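# Untie the knotted rope using two robot arms

## Task

Undo the knot so the rope ends up resting on the table with no knot left in it and stays that way once the robot lets go. The task fails if any part of the rope sinks more than about a finger's width beneath the table surface, or if the rope falls off the table or is left off it.

## Robot and tools

ROBOT. There are two six-joint arms, left_arm and right_arm, each with a two-pad parallel gripper. Scene frame: the origin is at table-top height, midway between the two nominal bases. +z points up, +x points out over the table, and left_arm sits on the +y side. These names do not match image left and right. Calibrated bases in the scene frame: left_arm at (-0.006, +0.303, 0) m with quat_wxyz (+1.000, 0, 0, +0.010). right_arm at (-0.009, -0.225, 0) m with quat_wxyz (+1.000, 0, 0, -0.011). Each hand's pose, velocities and targets are given in that arm's own base frame. Fixed cameras and the table use the scene frame. Reported hand positions may be off by a few centimetres, more at long reach.

GRIPPER GEOMETRY. The fingers point along the gripper's +z axis and close along its x axis. end_effector_position is the point between the pads, and the fingertips reach 17.5 mm past it. A block about 10 cm long sticks out toward the gripper's -y side and turns with the hand.

JOINT ORDER. In every row and every per-joint list the order is: shoulder lift, elbow, wrist 1, wrist 2, wrist 3, shoulder pan. Stated ranges in rad: elbow -3.142 to 3.142; all other joints -6.283 to 6.283. The real end of a joint may differ by 0.010.

ROW FORMAT. A row is one flat list of 18 numbers, each in [-1, 1], for both arms even if only one moves. Numbers 1-6 are left_arm joint offsets. Number 7 is its gripper position, 8 its force_limit, 9 its speed. Numbers 10-18 repeat this pattern for right_arm. Joint numbers are offsets, not poses. They count from the Joint targets reported at the start of the action or move, not from the previous row. Scale: 1.0 equals 2.222 rad for shoulder pan, shoulder lift and elbow, and 4.444 rad for the three wrists. Sending the same offset again moves the joint further. Positive torque and offset point toward a larger joint angle. Send 0 for all six joints to leave an arm at its targets.

GRIPPER NUMBERS. These are absolute commands, not offsets. position: +1 is fully open (50 mm), about -0.65 is where the pads meet, and -1 means grip until stopped. force_limit per pad: -1 about 20 N, 0 about 102 N, +1 about 185 N. The grip can end up about 15 N above this. speed: -1 is 20 mm/s, 0 is 85, +1 is 150. force_limit and speed start at +1. To leave a gripper alone, resend its last three numbers, because 0 is itself a command. A new force_limit or speed only takes effect with a position change of 0.01 or more. To soften a grip, open first.

TOOLS.
execute_actions(actions, cameras): actions is a list of actions. Each action is up to 15 rows, and each row lasts 1/30 s. A short action holds its last row until 15 steps are used. An empty list only returns the current state. The call is refused if an action would push a joint more than 0.010 rad past its range.
move(target, speed, blend, stop_force, zero, blocking, cameras): target is one 18-number row, or a list of up to 15 rows. All offsets in the list count from the same starting Joint targets. All joints move together, so the hands travel on curves, and nothing is avoided along the way. speed is in rad/s for the joint with the farthest to go: 0.01 to 6.28, default 0.5. Use much less when making contact. blend is in rad and rounds corners in a list. stop_force is in N, 3 to 120, and ends an arm's path when it feels that much push against its motion. Leave it out when moving away from a contact. zero (default true) re-zeroes the sensor first. blocking=false returns early but cannot be combined with stop_force. Whole paths are limited to 10 s.
wait(seconds 0-10): holds the current commands while a running move goes on.
stop(): brakes a running move. The fingers do not stop.
zoom_image(camera, region [x0,y0,x1,y1]): gives a close-up of the latest image, at most 504x504 pixels, with (0,0) at the top-left.
zero_wrist_force(arm): tares the wrist sensor of that arm.
finished_scene(scene): ends the current scene, given its number. This cannot be undone.

CAMERAS (each 896x504): cam_head_left, cam_head_right, cam_high, cam_low, cam_left_wrist, cam_right_wrist. A wrist camera's pose follows its arm's base frame.

RESULTS. Each result reports per arm: Joint positions, Joint velocities ("within noise" when still), Joint targets (where the next offsets start from), Joint torques, end_effector_position (m), end_effector_quat_wxyz, and velocities. It also gives Wrist force and Wrist torque in the hand's own axes, plus the peak reading. Gripper object_status: 0 moving, 1 blocked while opening, 2 blocked while closing (a grip), 3 reached the command or pads met (usually empty). Opening in mm is about (250 - position_measured) x 0.202. Other lines: "joint sent to its limit"; "joint command not followed" (the clearance check between arms changed the targets); and the move line ending in done, off_target, moving, held or fault, with limits=held if steps were withheld. MOTOR HOT appears at 70 °C; at 85 °C the brakes lock for 30-60 s.

MOTION NOTES. Joint targets stay within 0.651 rad (big joints) or 1.3 rad (wrists) of the measured angles. They are scaled back if they would put the hand more than 150 mm from where it is. Motion lags the commands by about 0.09-0.21 s, and fast moves overshoot.

AVOID. Keep the rope on the table and never press it more than a finger's width down into the table. Do not drop it, let go of it while it is moving, slam into things or push hard. A net force near 150 N (plus or minus 25) or a joint torque at its limit (50.2, 50.2, 26 N m for pan, lift and elbow; 8.37 for each wrist) stops that arm for 10 s. Keep the arms from hitting or gripping each other. Do not hold loads or strain against unreachable poses for long, because the motors heat up.

Each tool is called after "Request:" by a JSON object that holds its "method" and its "body".

## Session

Request:
{"method": "execute_actions", "body": {"actions": []}}

Scene clock: 0.00 s.
left_arm: end_effector_position=(+0.5099, -0.1587, +0.1116) position_measured=3 object_status=3 end_effector_quat_wxyz=(-0.180, +0.892, -0.167, +0.378) | right_arm: end_effector_position=(+0.0274, +0.3725, +0.1525) position_measured=3 object_status=3 end_effector_quat_wxyz=(+0.638, -0.374, +0.585, -0.333)
Joint names: [shoulder lift, elbow, wrist 1, wrist 2, wrist 3, shoulder pan]
Joint positions: left_arm=[-1.084 1.725 -2.638 -0.793 1.203 -0.915] | right_arm=[-2.508 -0.955 -2.87 0.801 0.557 5.6]
Joint velocities: within noise
Joint torques (N m): no reading
Wrist force (N): no reading
Wrist torque (N m): no reading
Wrist force, peak (N): no reading
Joint targets: left_arm=[-1.084 1.725 -2.638 -0.793 1.203 -0.915] | right_arm=[-2.508 -0.955 -2.870 0.801 0.557 5.600]
Tool commands: left_gripper/position=+1.0 left_gripper/force_limit=+1.0 left_gripper/speed=+1.0 right_gripper/position=+1.0 right_gripper/force_limit=+1.0 right_gripper/speed=+1.0

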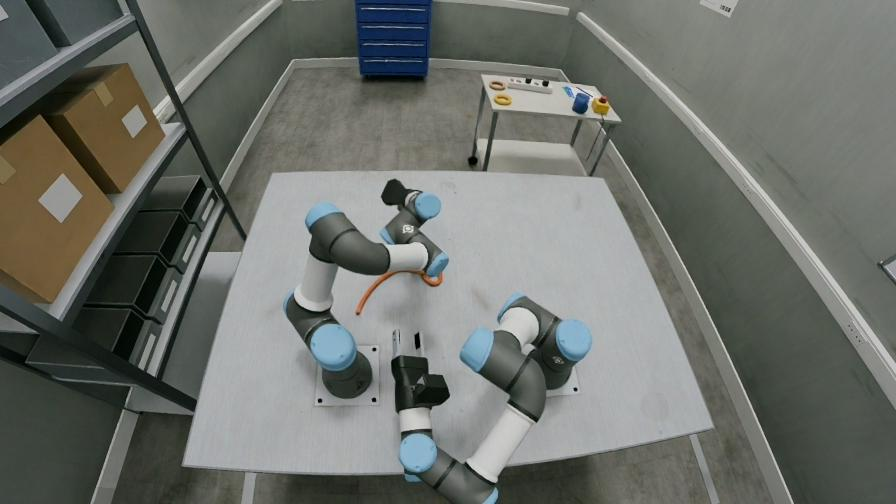

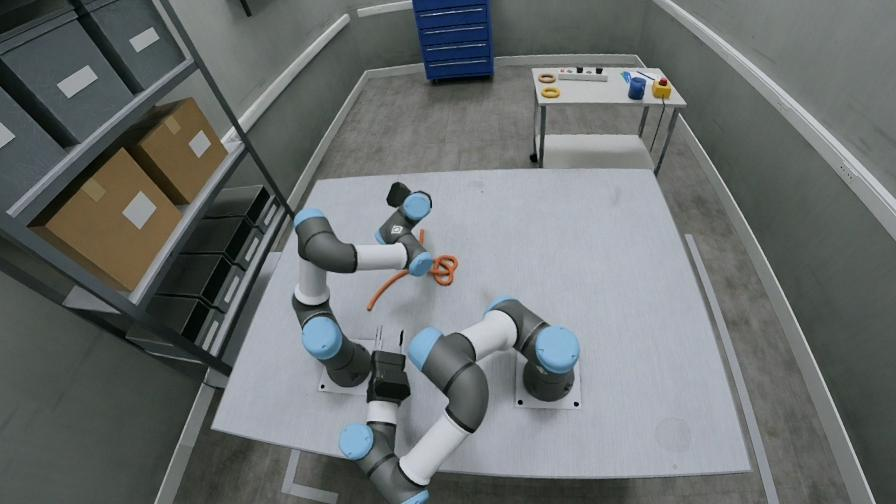

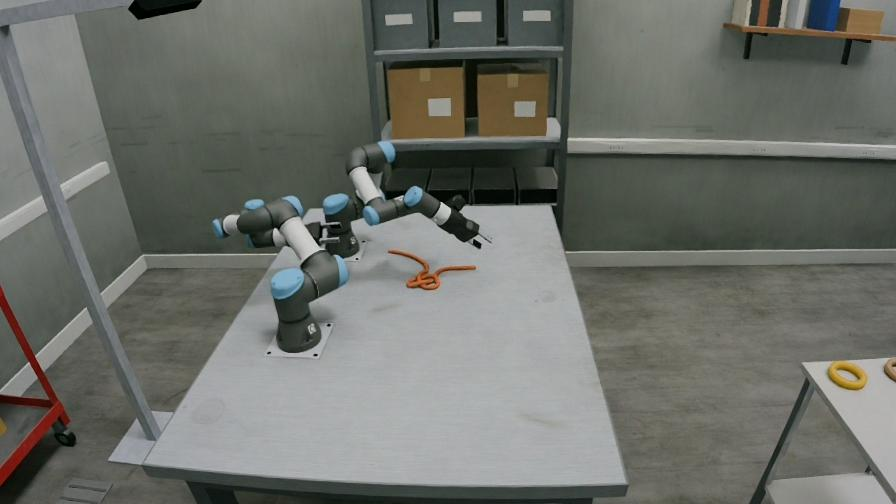

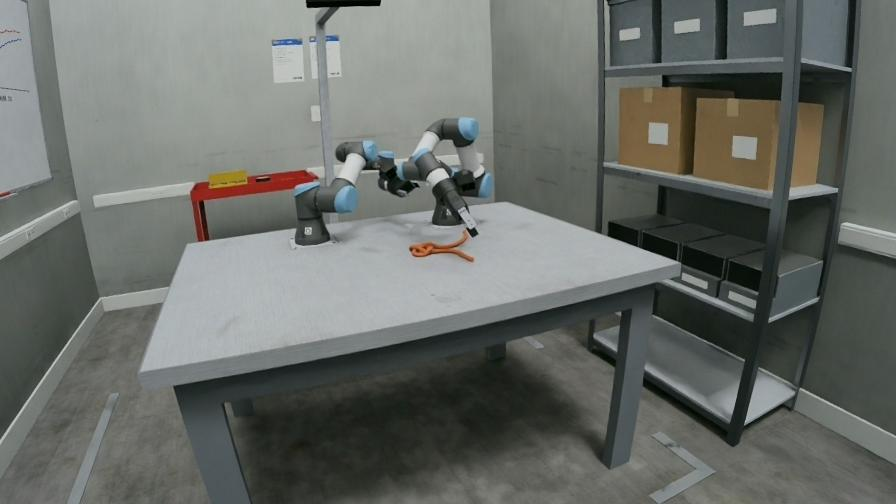

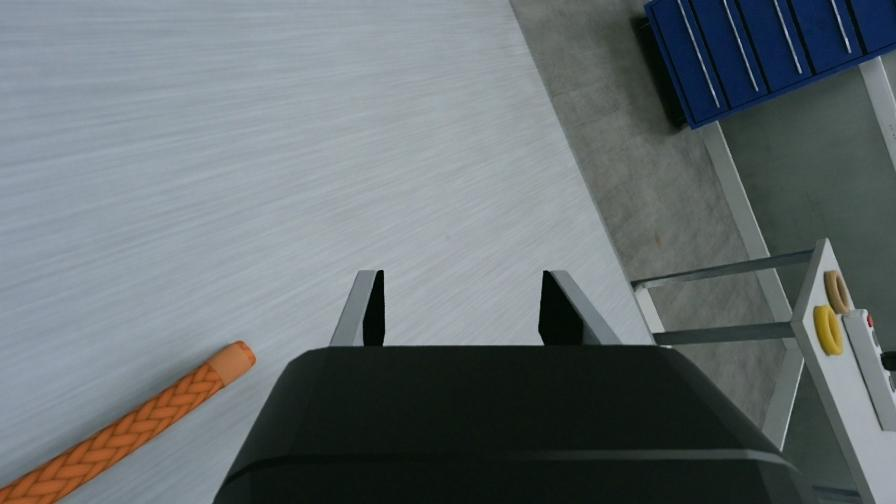

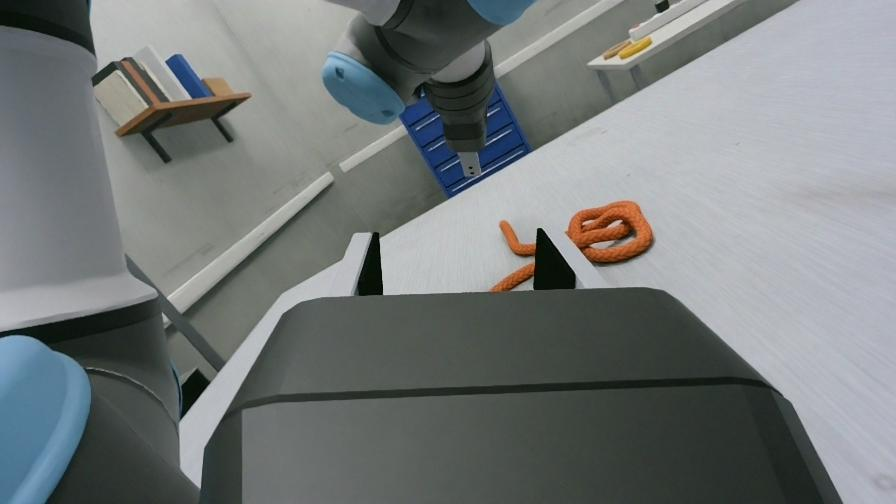

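Request:
{"method": "zoom_image", "body": {"camera": "cam_head_right", "region": [350, 215, 480, 325]}}

Request:
{"method": "zoom_image", "body": {"camera": "cam_high", "region": [370, 235, 490, 300]}}

Request:
{"method": "zoom_image", "body": {"camera": "cam_low", "region": [395, 220, 485, 270]}}

Request:
{"method": "zoom_image", "body": {"camera": "cam_right_wrist", "region": [470, 180, 680, 300]}}

Scaled by 3.877 from the camera's 896x504 image, which has a finer 1280x720 frame.

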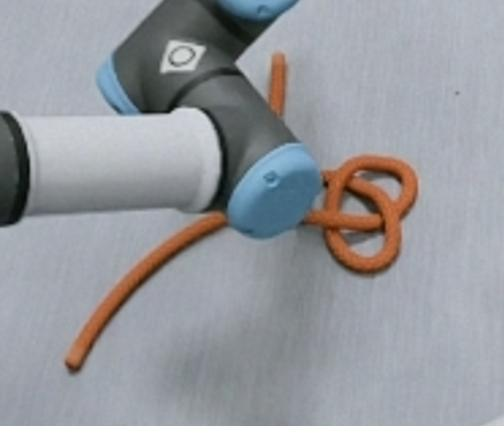

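Scaled by 4.200 from the camera's 896x504 image, which has a finer 1280x720 frame.

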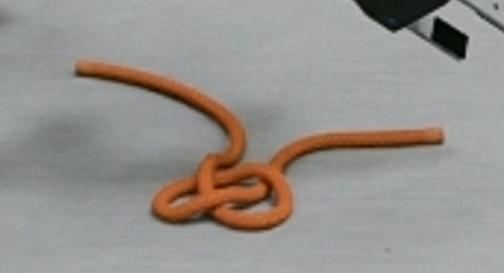

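Scaled by 5.600 from the camera's 896x504 image, which has a finer 1280x720 frame.

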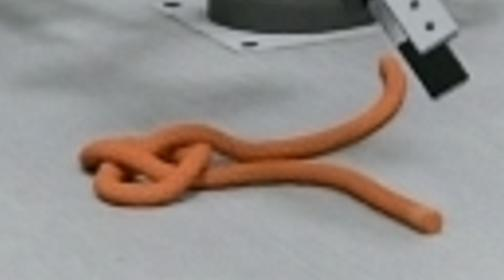

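Scaled by 2.400 from the camera's 896x504 image, which has a finer 1280x720 frame.

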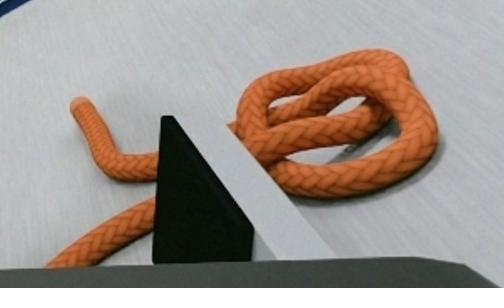

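Request:
{"method": "move", "body": {"target": [-0.106,-0.320,0.309,-0.175,-0.271,-0.032,1,1,1,0,0,0,0,0,0,1,1,1], "speed": 0.8, "cameras": ["cam_left_wrist","cam_head_right","cam_high"]}}

Scene clock: 4.40 s.
left_arm: end_effector_position=(+0.3018, -0.2188, +0.2002) position_measured=3 object_status=3 end_effector_quat_wxyz=(+0.000, +0.957, +0.289, +0.000) | right_arm: end_effector_position=(+0.0274, +0.3725, +0.1525) position_measured=3 object_status=3 end_effector_quat_wxyz=(+0.638, -0.374, +0.585, -0.333)
Joint names: [shoulder lift, elbow, wrist 1, wrist 2, wrist 3, shoulder pan]
Joint positions: left_arm=[-1.32 1.014 -1.265 -1.571 -0.001 -0.987] | right_arm=[-2.508 -0.955 -2.87 0.801 0.557 5.6]
Joint velocities: within noise
Joint torques (N m): left_arm=[-16.3 -14.16 -1.15 -0.74 -0.62 -2.71] | right_arm=[19.26 7.19 -1.43 0.3 0.18 -0.1]
Wrist force (N): left_arm=[0.1 -0.9 -0.4] | right_arm=[0.0 0.0 -0.2]
Wrist torque (N m): left_arm=[-0.18 -0.09 0.04] | right_arm=[0.00 0.00 0.00]
Wrist force, peak (N): left_arm=[-0.4 -1.3 -1.0] | right_arm=[0.0 0.2 -0.2]
Joint targets: left_arm=[-1.320 1.014 -1.265 -1.571 -0.001 -0.987] | right_arm=[-2.508 -0.955 -2.870 0.801 0.557 5.600]
move: done
camera_calibration:
cam_left_wrist: T_world_to_cam=[[0.824624, 0.564881, 0.0300775, -0.12413], [0.528121, -0.787833, 0.316872, -0.376589], [0.202691, -0.245416, -0.947991, 0.213464], [0, 0, 0, 1]] pos_world=[0.257978, -0.174184, 0.325426]
Images, in order (width x height): cam_head_right 896x504, cam_high 896x504, cam_left_wrist 896x504.

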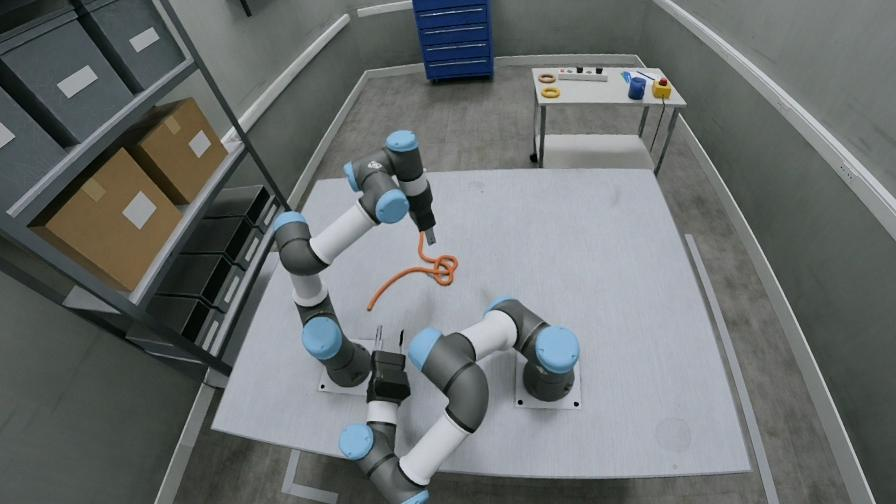

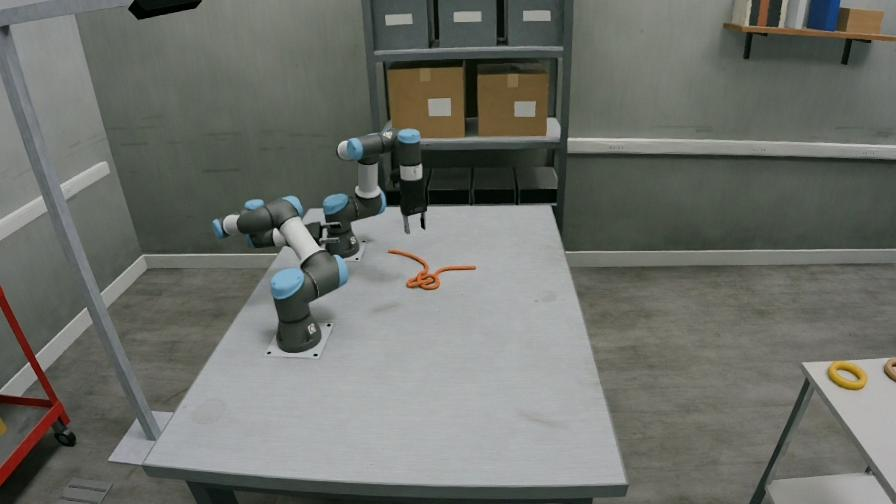

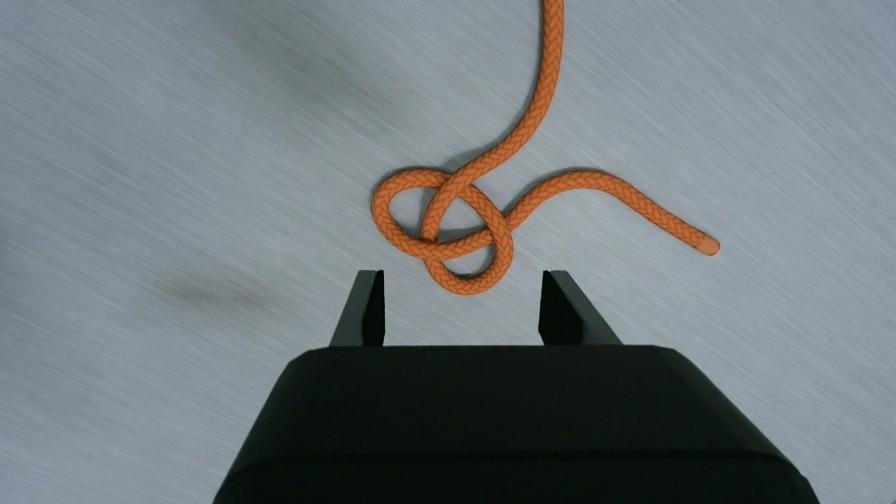

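Request:
{"method": "zoom_image", "body": {"camera": "cam_left_wrist", "region": [350, 140, 550, 310]}}

Scaled by 2.520 from the camera's 896x504 image, which has a finer 1280x720 frame.

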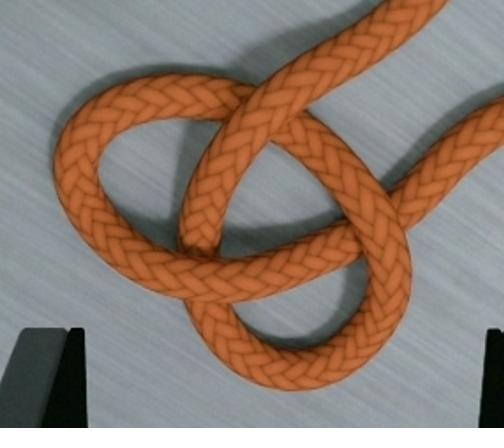

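Request:
{"method": "move", "body": {"target": [0.0689,0.1409,-0.1049,0,0.3017,0.0104,0.145,-0.9,0,0,0,0,0,0,0,1,1,1], "speed": 0.8, "cameras": ["cam_left_wrist","cam_head_right"]}}

Scene clock: 7.83 s.
left_arm: end_effector_position=(+0.3310, -0.2466, +0.0900) position_measured=131 object_status=3 end_effector_quat_wxyz=(+0.000, +0.934, -0.358, +0.000) | right_arm: end_effector_position=(+0.0274, +0.3725, +0.1525) position_measured=3 object_status=3 end_effector_quat_wxyz=(+0.638, -0.374, +0.585, -0.333)
Joint names: [shoulder lift, elbow, wrist 1, wrist 2, wrist 3, shoulder pan]
Joint positions: left_arm=[-1.167 1.327 -1.731 -1.571 1.339 -0.963] | right_arm=[-2.508 -0.955 -2.87 0.801 0.557 5.6]
Joint velocities: within noise
Joint torques (N m): left_arm=[-14.84 -9.11 -2.35 -0.53 0.5 2.4] | right_arm=[19.42 7.53 -1.36 0.39 0.39 -0.37]
Wrist force (N): left_arm=[-0.1 -0.7 -0.3] | right_arm=[0.0 0.0 -0.1]
Wrist torque (N m): left_arm=[-0.16 -0.06 0.03] | right_arm=[0.00 0.00 0.00]
Wrist force, peak (N): left_arm=[0.2 -1.1 -1.1] | right_arm=[-0.2 0.2 -0.1]
Joint targets: left_arm=[-1.167 1.327 -1.731 -1.571 1.339 -0.963] | right_arm=[-2.508 -0.955 -2.870 0.801 0.557 5.600]
move: done
camera_calibration:
cam_left_wrist: T_world_to_cam=[[0.753679, -0.656587, 0.0293471, -0.406781], [-0.629907, -0.708868, 0.31737, 0.0238131], [-0.187578, -0.257681, -0.947848, 0.222448], [0, 0, 0, 1]] pos_world=[0.363308, -0.192886, 0.215228]
Images, in order (width x height): cam_head_right 896x504, cam_left_wrist 896x504.

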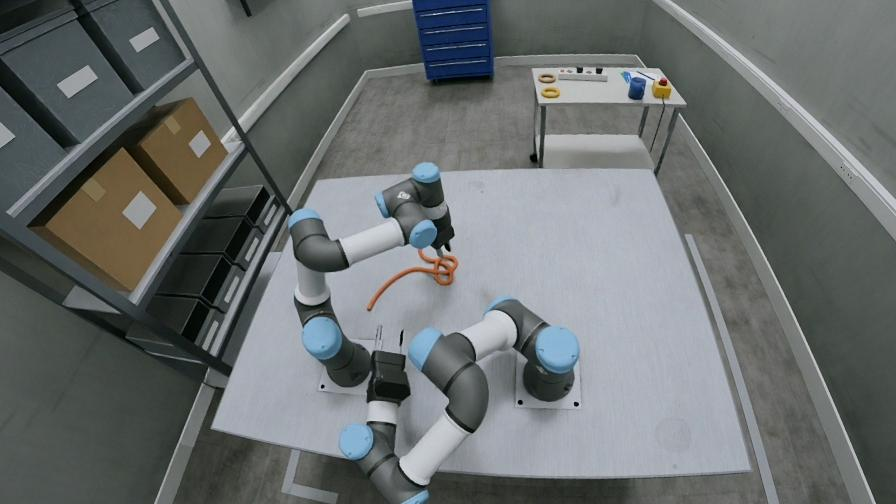

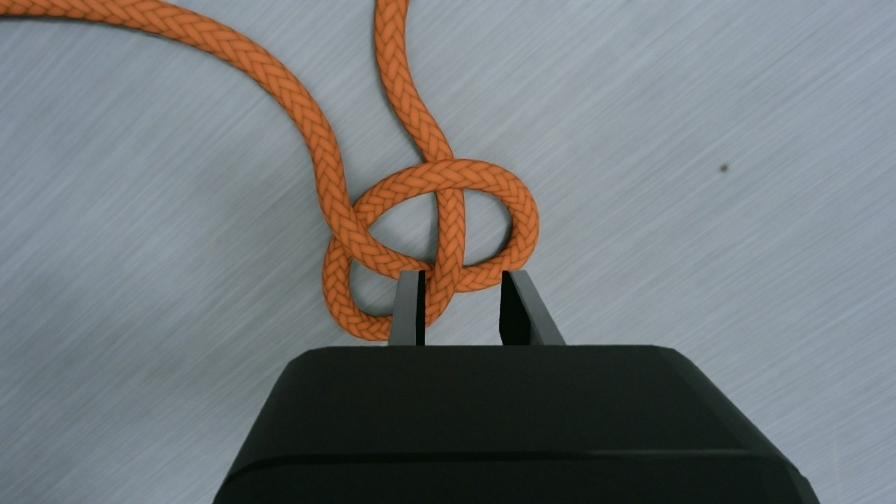

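Request:
{"method": "move", "body": {"target": [0.0329,0.0992,-0.0660,0,0,0.0019,0.145,-0.9,0,0,0,0,0,0,0,1,1,1], "speed": 0.15, "stop_force": 5, "cameras": ["cam_left_wrist"]}}

Scene clock: 11.23 s.
left_arm: end_effector_position=(+0.3304, -0.2429, +0.0230) position_measured=131 object_status=3 end_effector_quat_wxyz=(+0.000, +0.935, -0.356, +0.000) | right_arm: end_effector_position=(+0.0274, +0.3725, +0.1525) position_measured=3 object_status=3 end_effector_quat_wxyz=(+0.638, -0.374, +0.585, -0.333)
Joint names: [shoulder lift, elbow, wrist 1, wrist 2, wrist 3, shoulder pan]
Joint positions: left_arm=[-1.094 1.548 -2.024 -1.571 1.339 -0.959] | right_arm=[-2.508 -0.955 -2.87 0.801 0.557 5.6]
Joint velocities: within noise
Joint torques (N m): left_arm=[-15.02 -8.19 -2.29 -0.4 0.56 2.49] | right_arm=[20.02 7.42 -1.28 0.39 0.58 -0.16]
Wrist force (N): left_arm=[-0.2 -0.7 -0.4] | right_arm=[0.0 0.2 0.0]
Wrist torque (N m): left_arm=[-0.16 -0.05 0.03] | right_arm=[0.02 0.00 0.00]
Wrist force, peak (N): left_arm=[-0.2 -0.9 -0.3] | right_arm=[-0.2 0.3 -0.1]
Joint targets: left_arm=[-1.094 1.548 -2.024 -1.571 1.339 -0.959] | right_arm=[-2.508 -0.955 -2.870 0.801 0.557 5.600]
move: done
camera_calibration:
cam_left_wrist: T_world_to_cam=[[0.756323, -0.65355, 0.0290998, -0.402149], [-0.626985, -0.711448, 0.317383, 0.0457774], [-0.186723, -0.258289, -0.947851, 0.159365], [0, 0, 0, 1]] pos_world=[0.362614, -0.189094, 0.148228]
Images, in order (width x height): cam_left_wrist 896x504.

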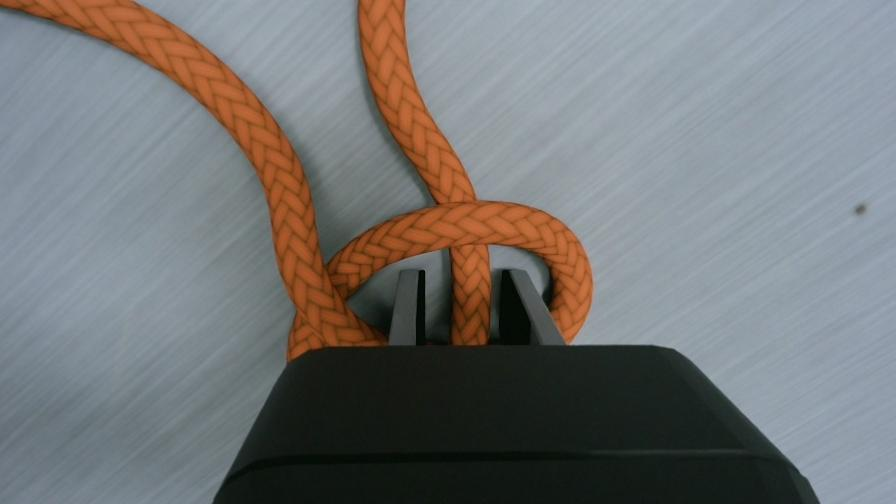

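Request:
{"method": "move", "body": {"target": [0,0,0,0,0,0,-1,-0.7,-0.5,0,0,0,0,0,0,1,1,1], "cameras": []}}

Request:
{"method": "move", "body": {"target": [[-0.0167,-0.0250,0.0207,0,0,0,-1,-0.7,-0.5,0,0,0,0,0,0,1,1,1],[-0.0067,-0.0404,0.0234,0,-0.0612,-0.1225,-1,-0.7,-0.5,0,0,0,0,0,0,1,1,1]], "speed": 0.15, "cameras": ["cam_left_wrist","cam_head_right","cam_high"]}}

Request:
{"method": "zoom_image", "body": {"camera": "cam_high", "region": [370, 220, 490, 300]}}

Scene clock: 12.03 s.
left_arm: end_effector_position=(+0.3304, -0.2429, +0.0230) position_measured=196 object_status=2 end_effector_quat_wxyz=(+0.000, +0.935, -0.356, +0.000) | right_arm: end_effector_position=(+0.0274, +0.3725, +0.1525) position_measured=3 object_status=3 end_effector_quat_wxyz=(+0.638, -0.374, +0.585, -0.333)
Joint names: [shoulder lift, elbow, wrist 1, wrist 2, wrist 3, shoulder pan]
Joint positions: left_arm=[-1.094 1.548 -2.024 -1.571 1.339 -0.959] | right_arm=[-2.508 -0.955 -2.87 0.801 0.557 5.6]
Joint velocities: within noise
Joint torques (N m): left_arm=[-15.31 -8.46 -2.22 -0.37 0.5 2.44] | right_arm=[19.81 7.44 -1.24 0.42 0.64 -0.31]
Wrist force (N): left_arm=[-0.2 -0.7 -0.4] | right_arm=[-0.1 0.1 0.0]
Wrist torque (N m): left_arm=[-0.16 -0.05 0.03] | right_arm=[0.02 0.01 0.00]
Wrist force, peak (N): left_arm=[-0.2 -0.7 -0.5] | right_arm=[-0.1 0.2 -0.2]
Joint targets: left_arm=[-1.094 1.548 -2.024 -1.571 1.339 -0.959] | right_arm=[-2.508 -0.955 -2.870 0.801 0.557 5.600]
move: done
No camera images: "cameras" was empty.

Scene clock: 14.97 s.
left_arm: end_effector_position=(+0.2549, -0.3281, +0.0452) position_measured=196 object_status=2 end_effector_quat_wxyz=(+0.000, +0.934, -0.356, +0.000) | right_arm: end_effector_position=(+0.0274, +0.3725, +0.1525) position_measured=3 object_status=3 end_effector_quat_wxyz=(+0.638, -0.374, +0.585, -0.333)
Joint names: [shoulder lift, elbow, wrist 1, wrist 2, wrist 3, shoulder pan]
Joint positions: left_arm=[-1.108 1.458 -1.92 -1.571 1.068 -1.231] | right_arm=[-2.508 -0.955 -2.87 0.801 0.557 5.6]
Joint velocities: within noise
Joint torques (N m): left_arm=[-15.46 -14.22 -1.22 -0.26 -0.46 -2.11] | right_arm=[19.95 7.39 -1.16 0.34 0.78 -0.77]
Wrist force (N): left_arm=[0.0 -0.6 -0.4] | right_arm=[0.0 0.1 -0.1]
Wrist torque (N m): left_arm=[-0.14 -0.09 0.04] | right_arm=[0.02 0.00 0.00]
Wrist force, peak (N): left_arm=[-0.5 -1.6 -0.7] | right_arm=[-0.2 -0.1 -0.2]
Joint targets: left_arm=[-1.108 1.458 -1.920 -1.571 1.067 -1.231] | right_arm=[-2.508 -0.955 -2.870 0.801 0.557 5.600]
move: done
camera_calibration:
cam_left_wrist: T_world_to_cam=[[0.756169, -0.653698, 0.0297724, -0.401341], [-0.627287, -0.711161, 0.31743, -0.0690545], [-0.18633, -0.258706, -0.947814, 0.144077], [0, 0, 0, 1]] pos_world=[0.28701, -0.274191, 0.170427]
Images, in order (width x height): cam_head_right 896x504, cam_high 896x504, cam_left_wrist 896x504.

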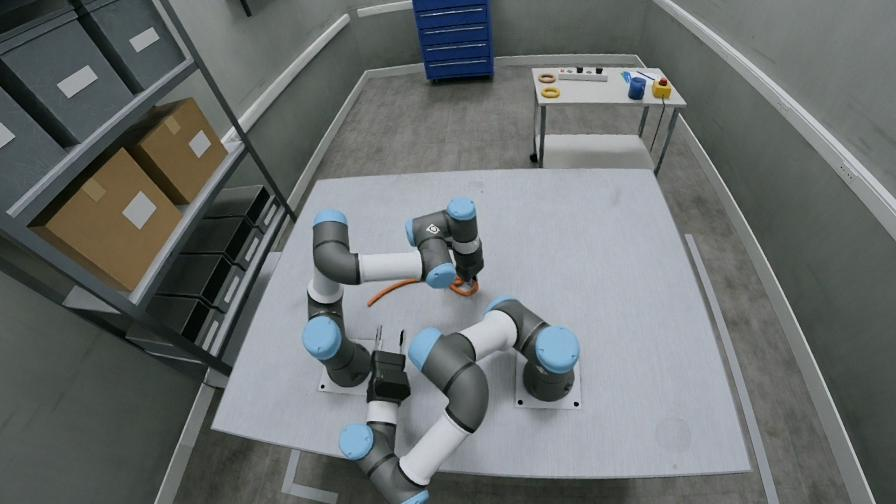

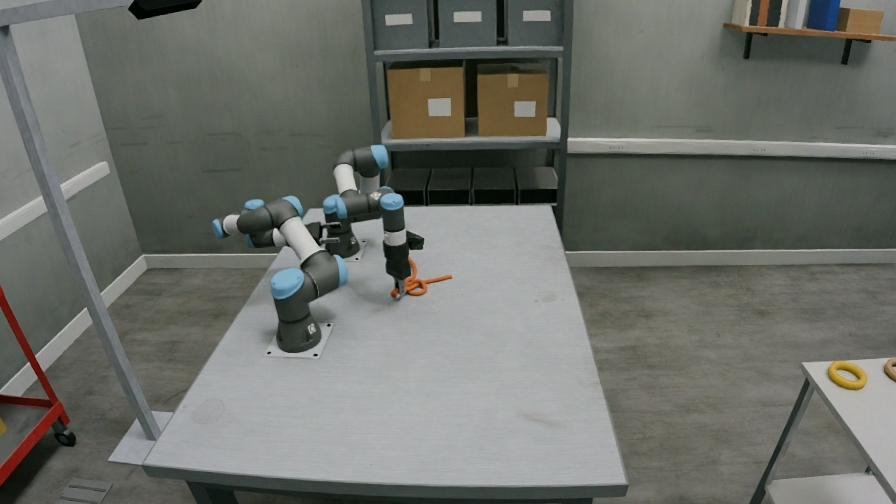

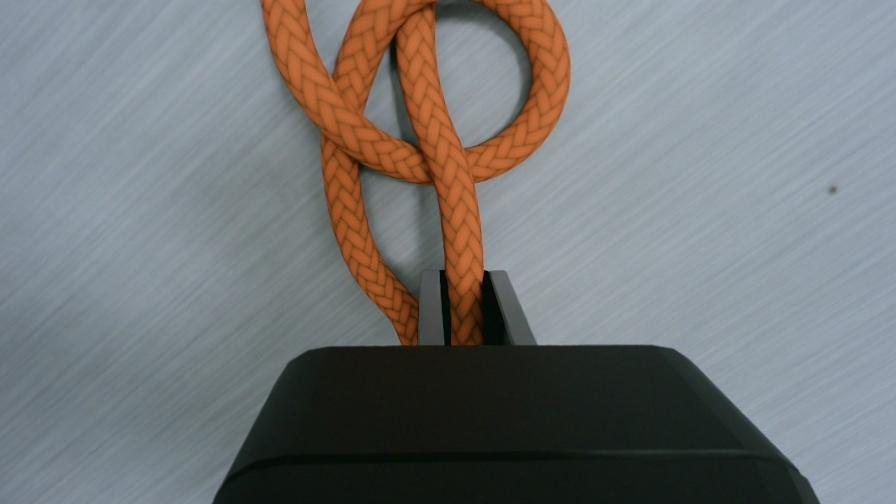

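Scaled by 4.200 from the camera's 896x504 image, which has a finer 1280x720 frame.

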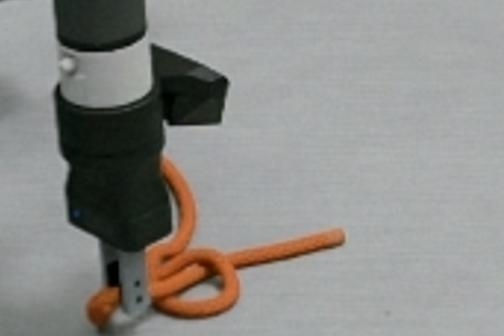

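Request:
{"method": "move", "body": {"target": [0.1481,-0.2504,0.0510,0,0,0,-1,-0.7,-0.5,0,0,0,0,0,0,1,1,1], "speed": 0.35, "cameras": ["cam_left_wrist","cam_head_right","cam_high"]}}

Request:
{"method": "zoom_image", "body": {"camera": "cam_high", "region": [370, 220, 490, 310]}}

Request:
{"method": "zoom_image", "body": {"camera": "cam_head_right", "region": [360, 200, 520, 310]}}

Scene clock: 17.47 s.
left_arm: end_effector_position=(+0.2801, -0.3998, +0.0455) position_measured=196 object_status=2 end_effector_quat_wxyz=(+0.000, +0.934, -0.356, +0.000) | right_arm: end_effector_position=(+0.0274, +0.3725, +0.1525) position_measured=3 object_status=3 end_effector_quat_wxyz=(+0.638, -0.374, +0.585, -0.333)
Joint names: [shoulder lift, elbow, wrist 1, wrist 2, wrist 3, shoulder pan]
Joint positions: left_arm=[-0.779 0.902 -1.694 -1.571 1.067 -1.231] | right_arm=[-2.508 -0.955 -2.87 0.801 0.557 5.6]
Joint velocities: within noise
Joint torques (N m): left_arm=[-19.67 -14.78 -1.23 -0.12 -0.56 -2.42] | right_arm=[19.94 7.32 -1.12 0.37 0.82 -0.95]
Wrist force (N): left_arm=[0.1 -0.8 -0.3] | right_arm=[-0.1 0.1 -0.1]
Wrist torque (N m): left_arm=[-0.18 -0.10 0.03] | right_arm=[0.00 0.02 0.00]
Wrist force, peak (N): left_arm=[0.4 -1.0 -0.5] | right_arm=[-0.1 0.2 -0.2]
Joint targets: left_arm=[-0.779 0.902 -1.694 -1.571 1.067 -1.231] | right_arm=[-2.508 -0.955 -2.870 0.801 0.557 5.600]
move: done
camera_calibration:
cam_left_wrist: T_world_to_cam=[[0.75615, -0.653694, 0.0303529, -0.46736], [-0.627372, -0.710948, 0.317738, -0.104251], [-0.186124, -0.2593, -0.947693, 0.130124], [0, 0, 0, 1]] pos_world=[0.312209, -0.345887, 0.170628]
Images, in order (width x height): cam_head_right 896x504, cam_high 896x504, cam_left_wrist 896x504.

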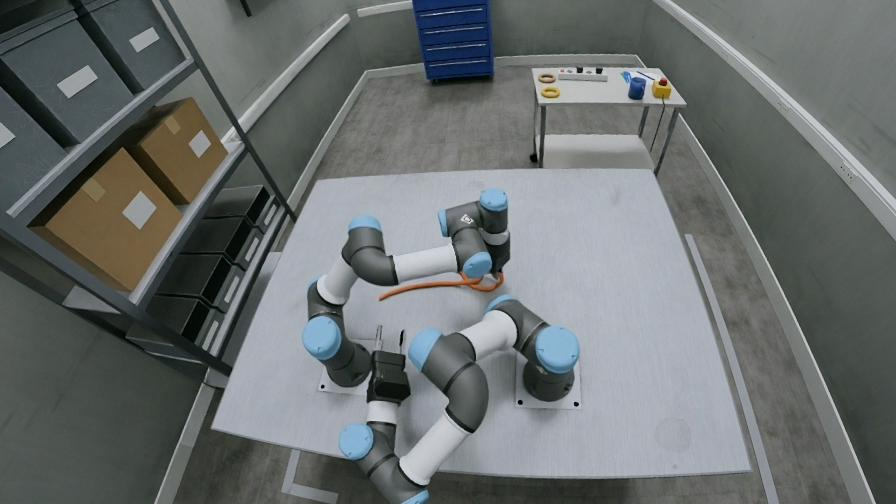

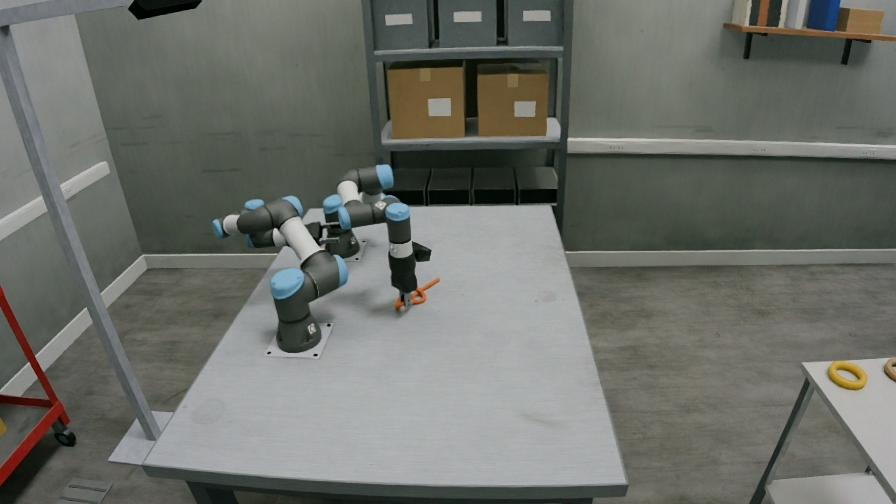

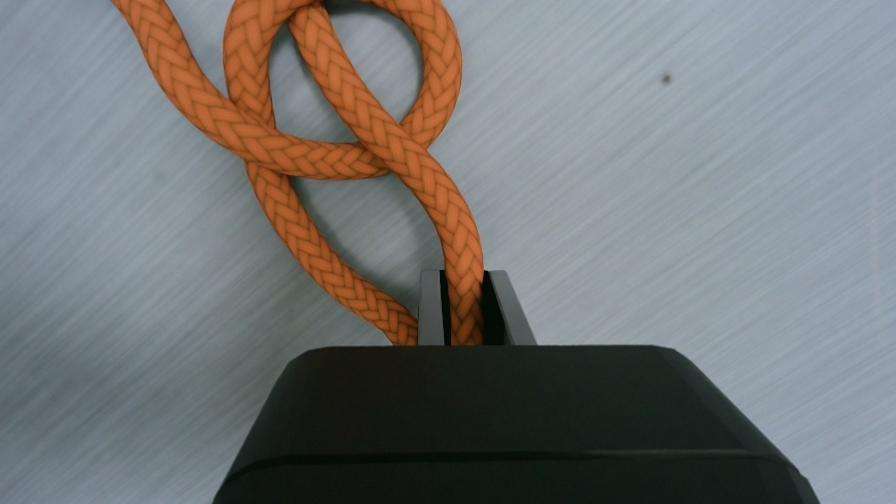

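Scaled by 4.200 from the camera's 896x504 image, which has a finer 1280x720 frame.

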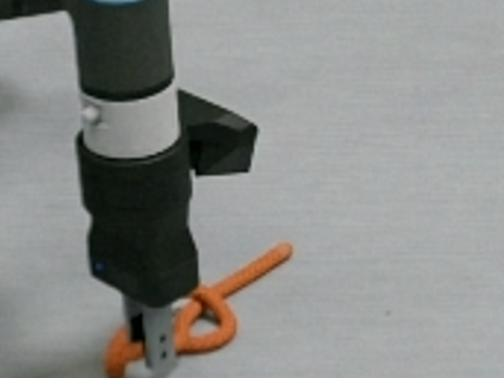

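Scaled by 3.150 from the camera's 896x504 image, which has a finer 1280x720 frame.

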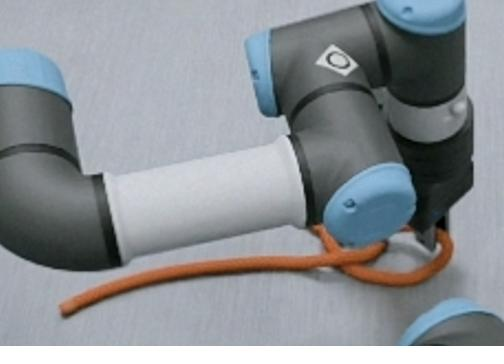

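Request:
{"method": "move", "body": {"target": [0.0081,0.0299,-0.0190,0,0,0,-1,-0.7,-0.5,0,0,0,0,0,0,1,1,1], "speed": 0.15, "cameras": []}}

Request:
{"method": "move", "body": {"target": [0,0,0,0,0,0,0.2,-0.7,-0.5,0,0,0,0,0,0,1,1,1], "cameras": []}}

Request:
{"method": "move", "body": {"target": [[-0.0081,-0.0299,0.0190,0,0,0,0.2,-0.7,-0.5,0,0,0,0,0,0,1,1,1],[-0.1137,-0.1837,0.1487,0,0,0.0151,0.2,-0.7,-0.5,0,0,0,0,0,0,1,1,1]], "speed": [0.2,0.6], "cameras": ["cam_left_wrist","cam_high"]}}

Scene clock: 18.90 s.
left_arm: end_effector_position=(+0.2802, -0.4000, +0.0246) position_measured=196 object_status=2 end_effector_quat_wxyz=(+0.000, +0.934, -0.356, +0.000) | right_arm: end_effector_position=(+0.0274, +0.3725, +0.1525) position_measured=3 object_status=3 end_effector_quat_wxyz=(+0.638, -0.374, +0.585, -0.333)
Joint names: [shoulder lift, elbow, wrist 1, wrist 2, wrist 3, shoulder pan]
Joint positions: left_arm=[-0.761 0.968 -1.778 -1.571 1.067 -1.231] | right_arm=[-2.508 -0.955 -2.87 0.801 0.557 5.6]
Joint velocities: within noise
Joint torques (N m): left_arm=[-20.09 -8.72 -2.47 -0.09 -0.58 -2] | right_arm=[19.74 7.29 -1.07 0.37 0.79 -0.81]
Wrist force (N): left_arm=[0.2 -0.8 -0.8] | right_arm=[0.0 -0.1 0.0]
Wrist torque (N m): left_arm=[-0.18 -0.11 0.03] | right_arm=[-0.01 0.00 0.00]
Wrist force, peak (N): left_arm=[0.1 -0.8 -1.0] | right_arm=[-0.1 0.2 -0.2]
Joint targets: left_arm=[-0.761 0.968 -1.778 -1.571 1.067 -1.231] | right_arm=[-2.508 -0.955 -2.870 0.801 0.557 5.600]
move: done
No camera images: "cameras" was empty.

Scene clock: 19.43 s.
left_arm: end_effector_position=(+0.2802, -0.4000, +0.0245) position_measured=123 object_status=3 end_effector_quat_wxyz=(+0.000, +0.934, -0.356, +0.000) | right_arm: end_effector_position=(+0.0274, +0.3725, +0.1525) position_measured=3 object_status=3 end_effector_quat_wxyz=(+0.638, -0.374, +0.585, -0.333)
Joint names: [shoulder lift, elbow, wrist 1, wrist 2, wrist 3, shoulder pan]
Joint positions: left_arm=[-0.761 0.968 -1.778 -1.571 1.067 -1.231] | right_arm=[-2.508 -0.955 -2.87 0.801 0.557 5.6]
Joint velocities: within noise
Joint torques (N m): left_arm=[-20.02 -9.06 -2.3 -0.08 -0.57 -1.36] | right_arm=[19.87 7.36 -1.09 0.37 0.75 -0.84]
Wrist force (N): left_arm=[0.1 -0.9 -0.4] | right_arm=[-0.1 0.1 -0.1]
Wrist torque (N m): left_arm=[-0.19 -0.09 0.04] | right_arm=[0.01 0.02 0.00]
Wrist force, peak (N): left_arm=[0.2 -0.9 -0.7] | right_arm=[-0.1 0.2 -0.2]
Joint targets: left_arm=[-0.761 0.968 -1.778 -1.571 1.067 -1.231] | right_arm=[-2.508 -0.955 -2.870 0.801 0.557 5.600]
move: done
No camera images: "cameras" was empty.

Scene clock: 21.50 s.
left_arm: end_effector_position=(+0.2699, -0.3302, +0.2005) position_measured=123 object_status=3 end_effector_quat_wxyz=(+0.000, +0.940, -0.340, +0.000) | right_arm: end_effector_position=(+0.0274, +0.3725, +0.1525) position_measured=3 object_status=3 end_effector_quat_wxyz=(+0.638, -0.374, +0.585, -0.333)
Joint names: [shoulder lift, elbow, wrist 1, wrist 2, wrist 3, shoulder pan]
Joint positions: left_arm=[-1.014 0.56 -1.117 -1.571 1.067 -1.198] | right_arm=[-2.508 -0.955 -2.87 0.801 0.557 5.6]
Joint velocities: within noise
Joint torques (N m): left_arm=[-19.38 -13.77 -1.27 0.02 -0.53 2.44] | right_arm=[19.71 7.27 -1.06 0.42 0.81 -1.07]
Wrist force (N): left_arm=[0.3 -0.6 -0.5] | right_arm=[0.0 0.0 -0.1]
Wrist torque (N m): left_arm=[-0.15 -0.12 0.04] | right_arm=[0.00 0.00 0.00]
Wrist force, peak (N): left_arm=[-0.5 -1.2 -1.8] | right_arm=[0.0 0.0 -0.3]
Joint targets: left_arm=[-1.014 0.560 -1.117 -1.571 1.067 -1.198] | right_arm=[-2.508 -0.955 -2.870 0.801 0.557 5.600]
move: done
camera_calibration:
cam_left_wrist: T_world_to_cam=[[0.777624, -0.627999, 0.0302962, -0.416061], [-0.603188, -0.731572, 0.317752, -0.12375], [-0.177384, -0.265366, -0.94769, 0.288914], [0, 0, 0, 1]] pos_world=[0.300143, -0.27515, 0.325728]
Images, in order (width x height): cam_high 896x504, cam_left_wrist 896x504.

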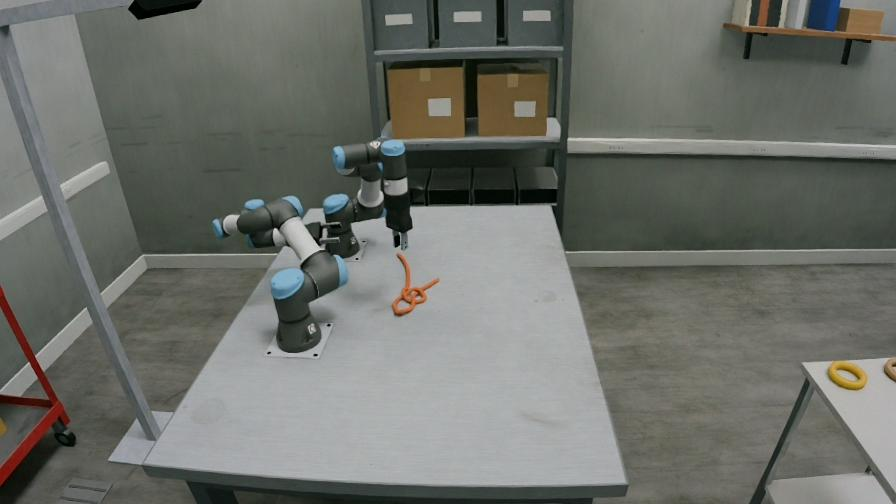

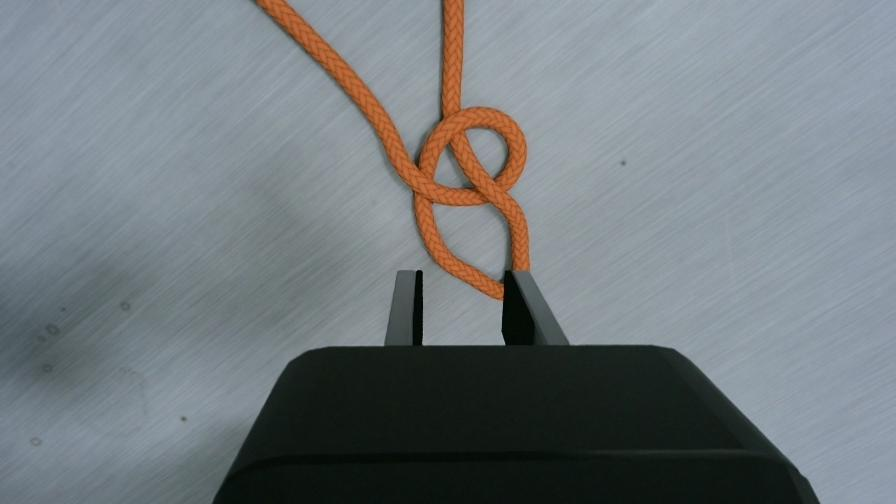

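Request:
{"method": "move", "body": {"target": [-0.0058,0.2703,-0.1322,0,-0.3240,0.0607,0.28,-0.7,-0.5,0,0,0,0,0,0,1,1,1], "speed": 0.8, "cameras": ["cam_left_wrist","cam_high"]}}

Scene clock: 24.50 s.
left_arm: end_effector_position=(+0.3201, -0.3057, +0.0803) position_measured=111 object_status=3 end_effector_quat_wxyz=(+0.000, +0.905, +0.426, +0.000) | right_arm: end_effector_position=(+0.0274, +0.3725, +0.1525) position_measured=3 object_status=3 end_effector_quat_wxyz=(+0.638, -0.374, +0.585, -0.333)
Joint names: [shoulder lift, elbow, wrist 1, wrist 2, wrist 3, shoulder pan]
Joint positions: left_arm=[-1.027 1.16 -1.705 -1.571 -0.372 -1.063] | right_arm=[-2.508 -0.955 -2.87 0.801 0.557 5.6]
Joint velocities: within noise
Joint torques (N m): left_arm=[-20.58 -9.21 -2.25 0 -0.57 2.58] | right_arm=[19.93 7.52 -1.09 0.38 0.8 -1.07]
Wrist force (N): left_arm=[0.3 -0.7 -0.5] | right_arm=[0.0 0.1 -0.1]
Wrist torque (N m): left_arm=[-0.16 -0.12 0.04] | right_arm=[0.01 0.00 0.00]
Wrist force, peak (N): left_arm=[0.1 -0.5 -1.0] | right_arm=[-0.2 0.0 -0.1]
Joint targets: left_arm=[-1.027 1.161 -1.705 -1.571 -0.372 -1.063] | right_arm=[-2.508 -0.955 -2.870 0.801 0.557 5.600]
move: done
camera_calibration:
cam_left_wrist: T_world_to_cam=[[0.625073, 0.779992, 0.0299234, 0.0430965], [0.733933, -0.600349, 0.317684, -0.425255], [0.265756, -0.176614, -0.947724, 0.0756766], [0, 0, 0, 1]] pos_world=[0.265059, -0.275551, 0.205528]
Images, in order (width x height): cam_high 896x504, cam_left_wrist 896x504.

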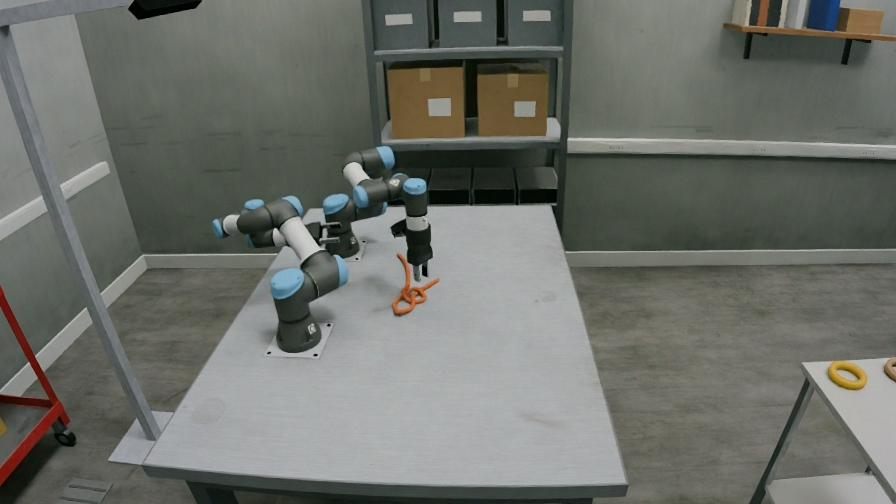

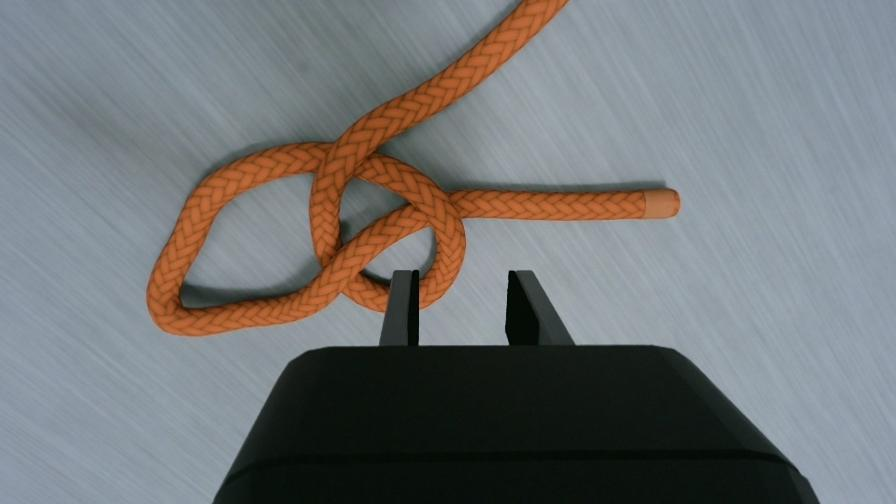

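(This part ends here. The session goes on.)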